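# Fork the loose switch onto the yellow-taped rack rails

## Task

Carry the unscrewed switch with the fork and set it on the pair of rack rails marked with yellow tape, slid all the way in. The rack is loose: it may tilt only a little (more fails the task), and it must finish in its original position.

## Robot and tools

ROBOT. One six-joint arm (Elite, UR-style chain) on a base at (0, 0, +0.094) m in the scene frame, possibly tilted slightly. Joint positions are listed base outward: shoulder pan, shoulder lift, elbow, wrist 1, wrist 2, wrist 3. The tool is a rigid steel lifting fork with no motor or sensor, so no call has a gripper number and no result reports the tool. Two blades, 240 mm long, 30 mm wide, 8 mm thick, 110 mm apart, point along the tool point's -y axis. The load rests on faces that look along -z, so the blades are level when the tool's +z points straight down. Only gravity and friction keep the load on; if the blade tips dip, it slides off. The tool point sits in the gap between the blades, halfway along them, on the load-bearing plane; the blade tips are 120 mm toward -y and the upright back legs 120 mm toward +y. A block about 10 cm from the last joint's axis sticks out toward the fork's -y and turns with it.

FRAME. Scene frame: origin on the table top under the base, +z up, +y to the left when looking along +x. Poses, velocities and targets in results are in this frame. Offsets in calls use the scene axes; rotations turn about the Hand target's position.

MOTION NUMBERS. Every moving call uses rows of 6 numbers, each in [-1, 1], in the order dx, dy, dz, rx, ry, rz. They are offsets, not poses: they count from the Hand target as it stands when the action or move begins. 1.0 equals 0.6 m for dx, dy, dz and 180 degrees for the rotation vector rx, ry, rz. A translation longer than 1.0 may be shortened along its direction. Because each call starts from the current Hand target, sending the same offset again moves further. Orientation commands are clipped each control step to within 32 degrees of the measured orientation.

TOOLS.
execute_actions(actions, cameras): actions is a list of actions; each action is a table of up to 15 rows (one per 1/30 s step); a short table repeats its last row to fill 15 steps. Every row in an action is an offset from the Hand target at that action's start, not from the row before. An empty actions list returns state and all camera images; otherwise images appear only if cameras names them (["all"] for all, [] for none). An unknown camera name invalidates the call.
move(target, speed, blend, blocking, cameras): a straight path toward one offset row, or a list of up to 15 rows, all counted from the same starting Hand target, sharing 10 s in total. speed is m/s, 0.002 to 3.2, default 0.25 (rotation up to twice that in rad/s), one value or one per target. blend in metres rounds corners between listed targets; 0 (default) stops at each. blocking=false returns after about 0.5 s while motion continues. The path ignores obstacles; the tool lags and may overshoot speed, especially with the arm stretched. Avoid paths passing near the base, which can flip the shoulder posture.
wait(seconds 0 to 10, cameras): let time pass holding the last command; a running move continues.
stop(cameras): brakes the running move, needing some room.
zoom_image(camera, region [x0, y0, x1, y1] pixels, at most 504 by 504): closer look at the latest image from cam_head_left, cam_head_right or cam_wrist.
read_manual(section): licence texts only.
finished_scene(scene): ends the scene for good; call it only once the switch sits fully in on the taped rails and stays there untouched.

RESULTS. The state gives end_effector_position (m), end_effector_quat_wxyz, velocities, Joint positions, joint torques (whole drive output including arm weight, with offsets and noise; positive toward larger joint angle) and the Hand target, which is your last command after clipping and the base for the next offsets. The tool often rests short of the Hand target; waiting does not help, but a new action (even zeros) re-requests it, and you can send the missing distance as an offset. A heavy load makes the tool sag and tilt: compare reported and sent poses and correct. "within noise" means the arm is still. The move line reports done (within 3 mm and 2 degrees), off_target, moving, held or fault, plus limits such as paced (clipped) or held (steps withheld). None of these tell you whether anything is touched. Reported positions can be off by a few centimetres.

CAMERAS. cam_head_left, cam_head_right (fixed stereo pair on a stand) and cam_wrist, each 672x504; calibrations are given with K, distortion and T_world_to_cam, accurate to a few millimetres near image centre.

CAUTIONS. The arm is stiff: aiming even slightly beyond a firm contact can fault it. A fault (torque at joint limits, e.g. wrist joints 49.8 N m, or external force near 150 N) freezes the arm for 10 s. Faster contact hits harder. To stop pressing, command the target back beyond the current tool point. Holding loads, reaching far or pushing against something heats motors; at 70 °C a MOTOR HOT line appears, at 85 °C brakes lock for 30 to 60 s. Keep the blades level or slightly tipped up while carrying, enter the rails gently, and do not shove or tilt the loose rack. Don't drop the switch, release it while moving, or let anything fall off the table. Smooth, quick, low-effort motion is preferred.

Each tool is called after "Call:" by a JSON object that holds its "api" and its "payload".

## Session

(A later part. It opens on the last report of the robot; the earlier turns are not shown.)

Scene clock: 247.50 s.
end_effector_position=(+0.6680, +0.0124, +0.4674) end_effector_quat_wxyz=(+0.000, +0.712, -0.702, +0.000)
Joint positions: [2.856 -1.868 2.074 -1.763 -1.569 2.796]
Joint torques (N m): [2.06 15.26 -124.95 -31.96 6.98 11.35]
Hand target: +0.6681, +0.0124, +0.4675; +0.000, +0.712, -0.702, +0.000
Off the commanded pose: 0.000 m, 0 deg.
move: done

Call:
{"api": "execute_actions", "payload": {"actions": []}}

Call:
{"api": "zoom_image", "payload": {"camera": "cam_head_right", "region": [270, 70, 460, 280]}}

Call:
{"api": "zoom_image", "payload": {"camera": "cam_head_left", "region": [270, 70, 460, 280]}}

Scene clock: 254.03 s.
end_effector_position=(+0.6681, +0.0124, +0.4675) end_effector_quat_wxyz=(+0.000, +0.712, -0.702, +0.000)
Joint positions: [2.856 -1.868 2.074 -1.763 -1.569 2.796]
Joint velocities: within noise
Joint torques (N m): [1.84 18.34 -122.39 -31.5 6.96 11.43]
Hand target: +0.6681, +0.0124, +0.4675; +0.000, +0.712, -0.702, +0.000
Off the commanded pose: 0.000 m, 0 deg.
camera_calibration:
cam_wrist: T_world_to_cam=[[0.00107907, -0.999655, -0.0262244, 0.0335089], [-0.938029, -0.0101, 0.346409, 0.336207], [-0.346555, 0.0242254, -0.937717, 0.763938], [0, 0, 0, 1]] pos_world=[0.580082, 0.0183864, 0.600771]

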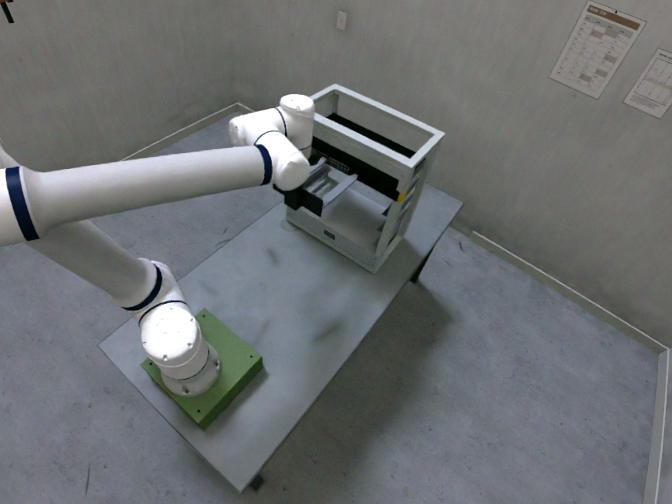

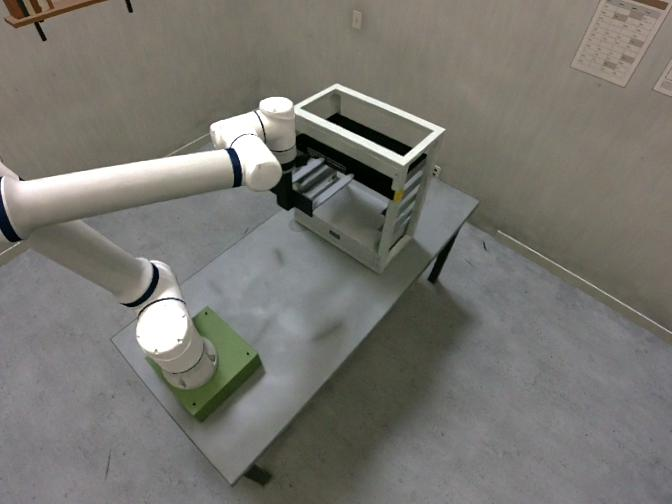

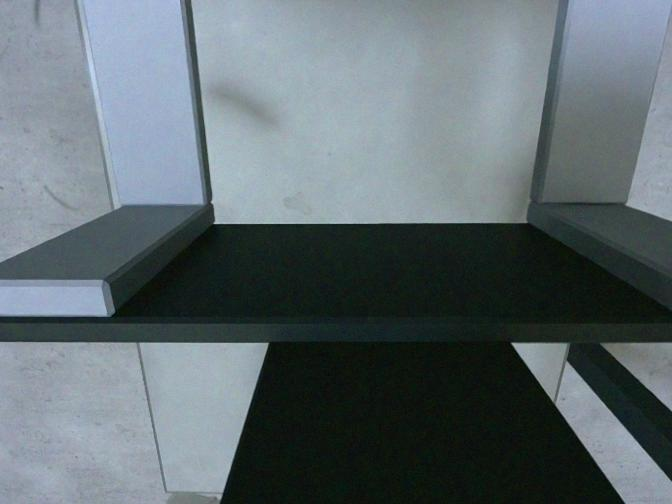

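Scaled by 2.400.

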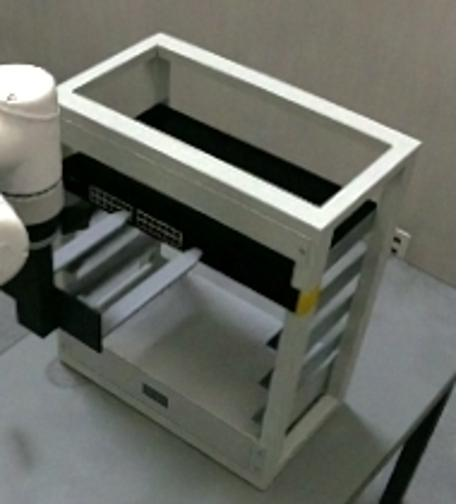

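Scaled by 2.400.

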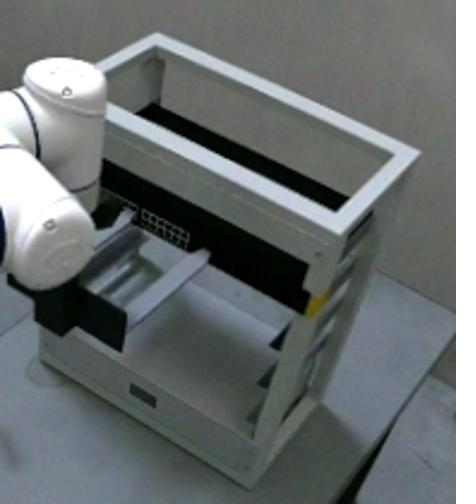

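Call:
{"api": "zoom_image", "payload": {"camera": "cam_head_right", "region": [380, 120, 450, 220]}}

Call:
{"api": "zoom_image", "payload": {"camera": "cam_head_right", "region": [360, 220, 430, 290]}}

Call:
{"api": "move", "payload": {"target": [-0.01, -0.0001, 0, 0, 0, 0], "speed": 0.03, "cameras": ["cam_head_right", "cam_head_left"]}}

Call:
{"api": "zoom_image", "payload": {"camera": "cam_head_right", "region": [380, 120, 450, 220]}}

Call:
{"api": "zoom_image", "payload": {"camera": "cam_head_right", "region": [360, 220, 430, 290]}}

Scaled by 5.040.

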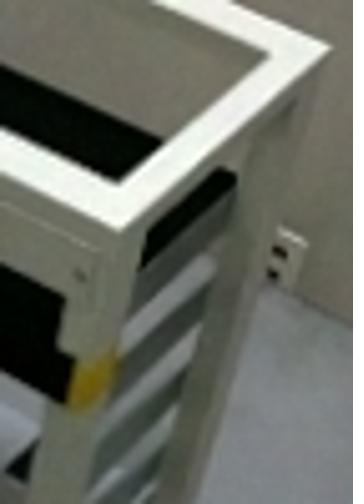

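Scaled by 7.200.

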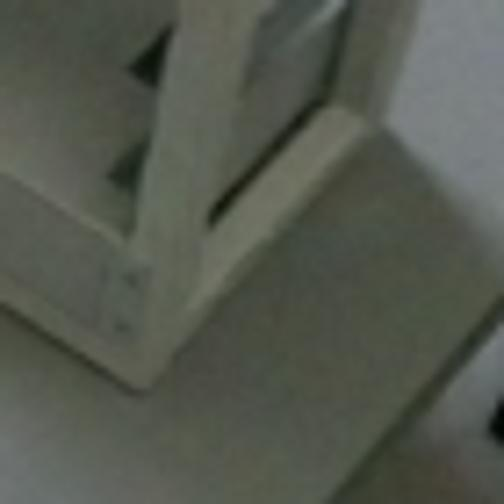

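Scene clock: 276.60 s.
end_effector_position=(+0.6623, +0.0124, +0.4675) end_effector_quat_wxyz=(+0.000, +0.712, -0.702, +0.000)
Joint positions: [2.852 -1.879 2.081 -1.759 -1.569 2.792]
Joint torques (N m): [-21.45 -46.45 -76.36 -5.52 -1.59 -2.06]
Hand target: +0.6621, +0.0124, +0.4675; +0.000, +0.712, -0.702, +0.000
Off the commanded pose: 0.000 m, 0 deg.
move: done
Images, in order (width x height): cam_head_left 672x504, cam_head_right 672x504.

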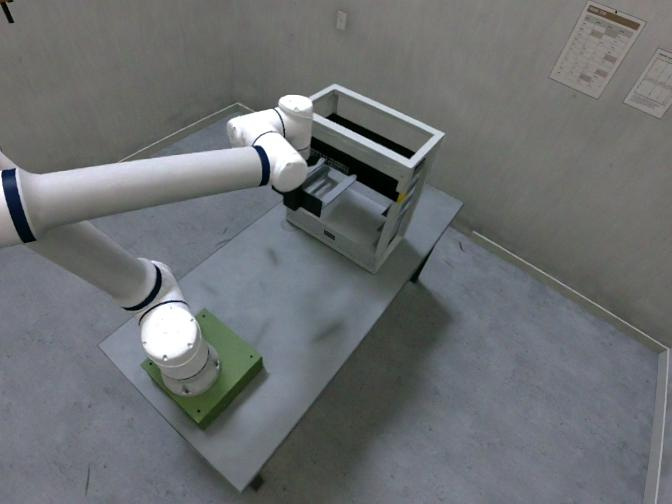

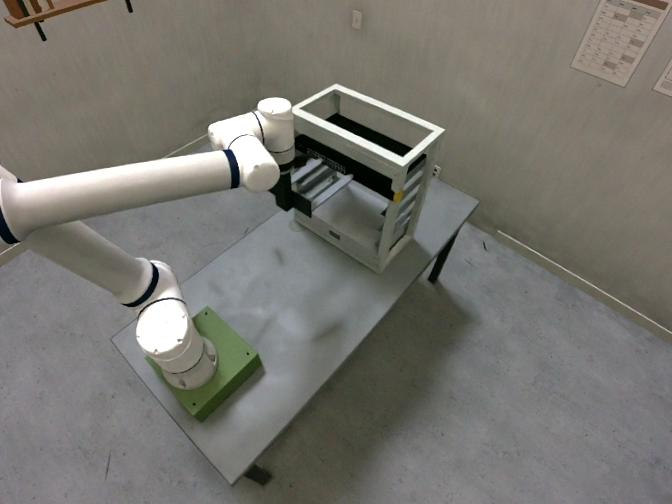

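Scaled by 5.040.

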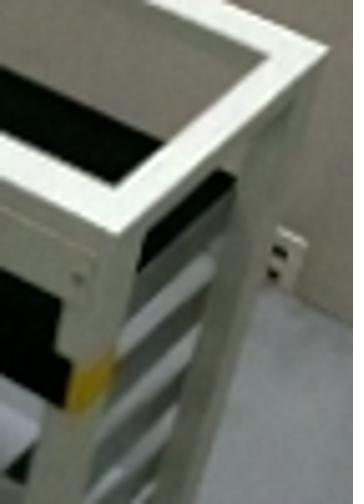

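Scaled by 7.200.

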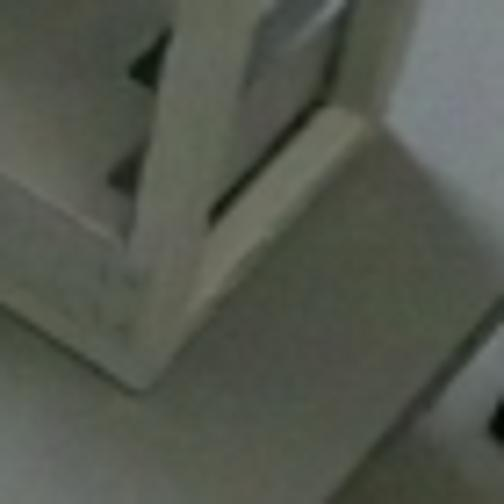

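Call:
{"api": "move", "payload": {"target": [-0.1, -0.0014, 0, 0, 0, 0], "speed": 0.15, "cameras": ["all"]}}

Call:
{"api": "zoom_image", "payload": {"camera": "cam_head_right", "region": [270, 70, 460, 280]}}

Call:
{"api": "zoom_image", "payload": {"camera": "cam_head_right", "region": [280, 120, 330, 170]}}

Call:
{"api": "zoom_image", "payload": {"camera": "cam_head_right", "region": [370, 160, 420, 210]}}

Call:
{"api": "zoom_image", "payload": {"camera": "cam_head_left", "region": [270, 70, 460, 280]}}

Scene clock: 289.30 s.
end_effector_position=(+0.6023, +0.0115, +0.4674) end_effector_quat_wxyz=(+0.000, +0.712, -0.702, +0.000)
Joint positions: [2.804 -2 2.153 -1.71 -1.57 2.744]
Joint torques (N m): [-19.93 -34.38 -76.41 -5.96 1.7 -2.09]
Hand target: +0.6021, +0.0115, +0.4675; +0.000, +0.712, -0.702, +0.000
Off the commanded pose: 0.000 m, 0 deg.
move: done
camera_calibration:
cam_wrist: T_world_to_cam=[[0.000982228, -0.999656, -0.0261904, 0.0327096], [-0.937997, -0.0099997, 0.346499, 0.274403], [-0.346642, 0.0242262, -0.937685, 0.741182], [0, 0, 0, 1]] pos_world=[0.514282, 0.0174863, 0.600771]

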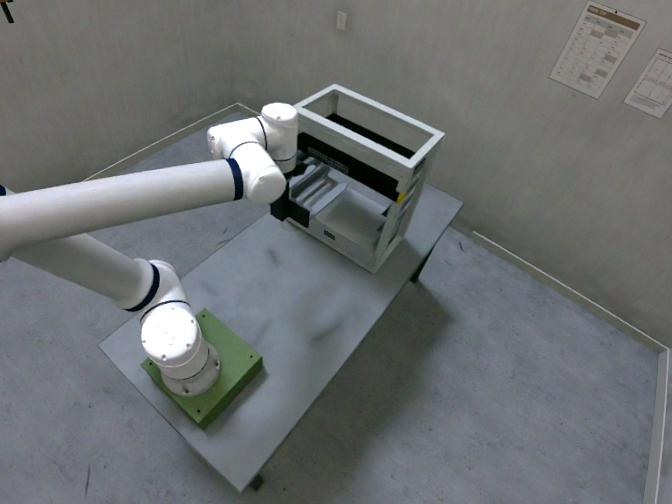

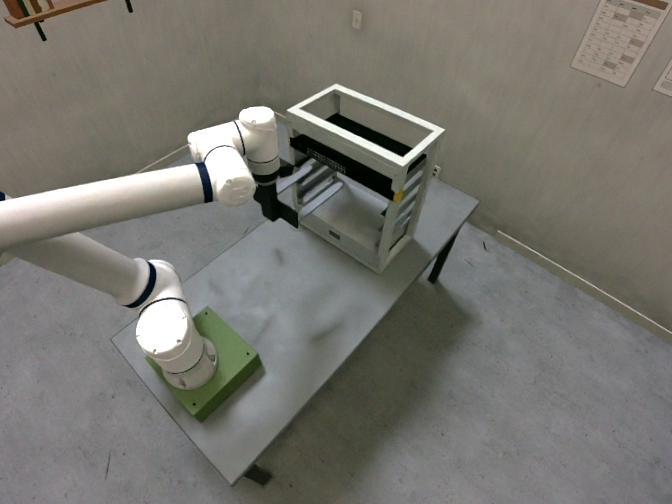

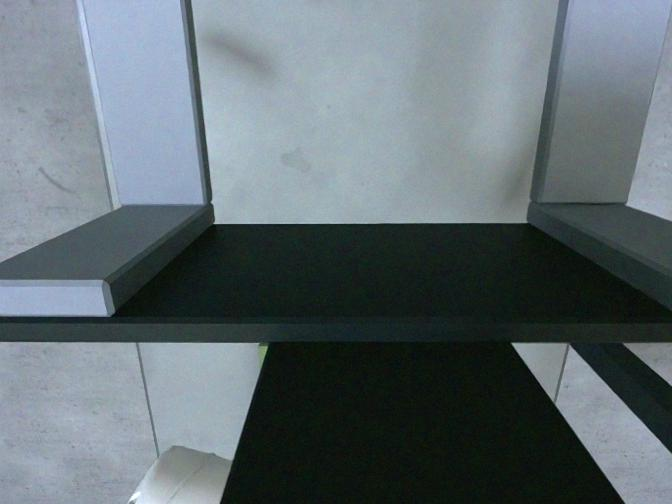

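Scaled by 2.400.

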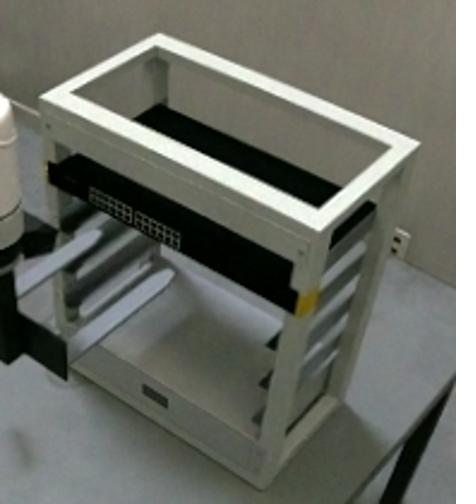

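Scaled by 10.080.

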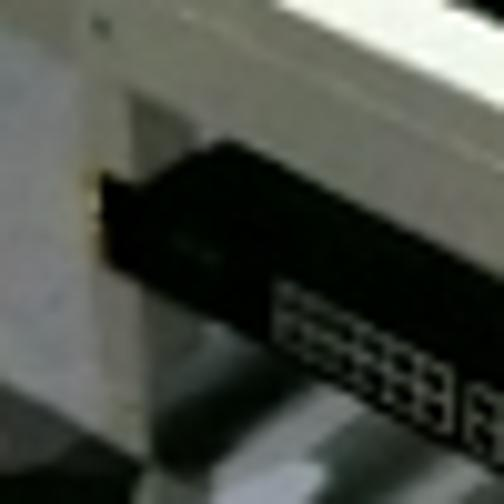

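Scaled by 10.080.

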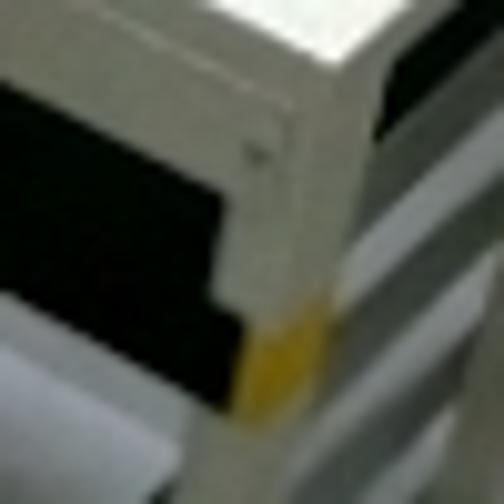

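Scaled by 2.400.

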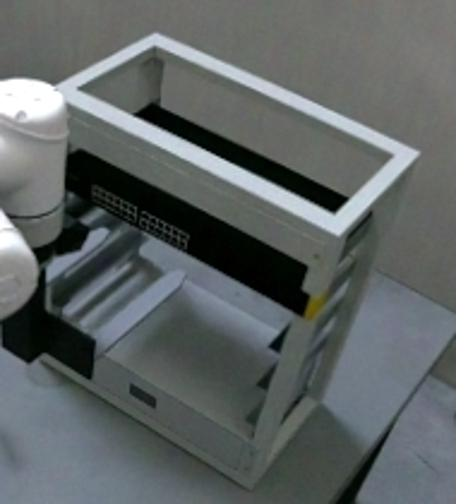

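Call:
{"api": "finished_scene", "payload": {"scene": 2}}

The scene is finished: the task was done.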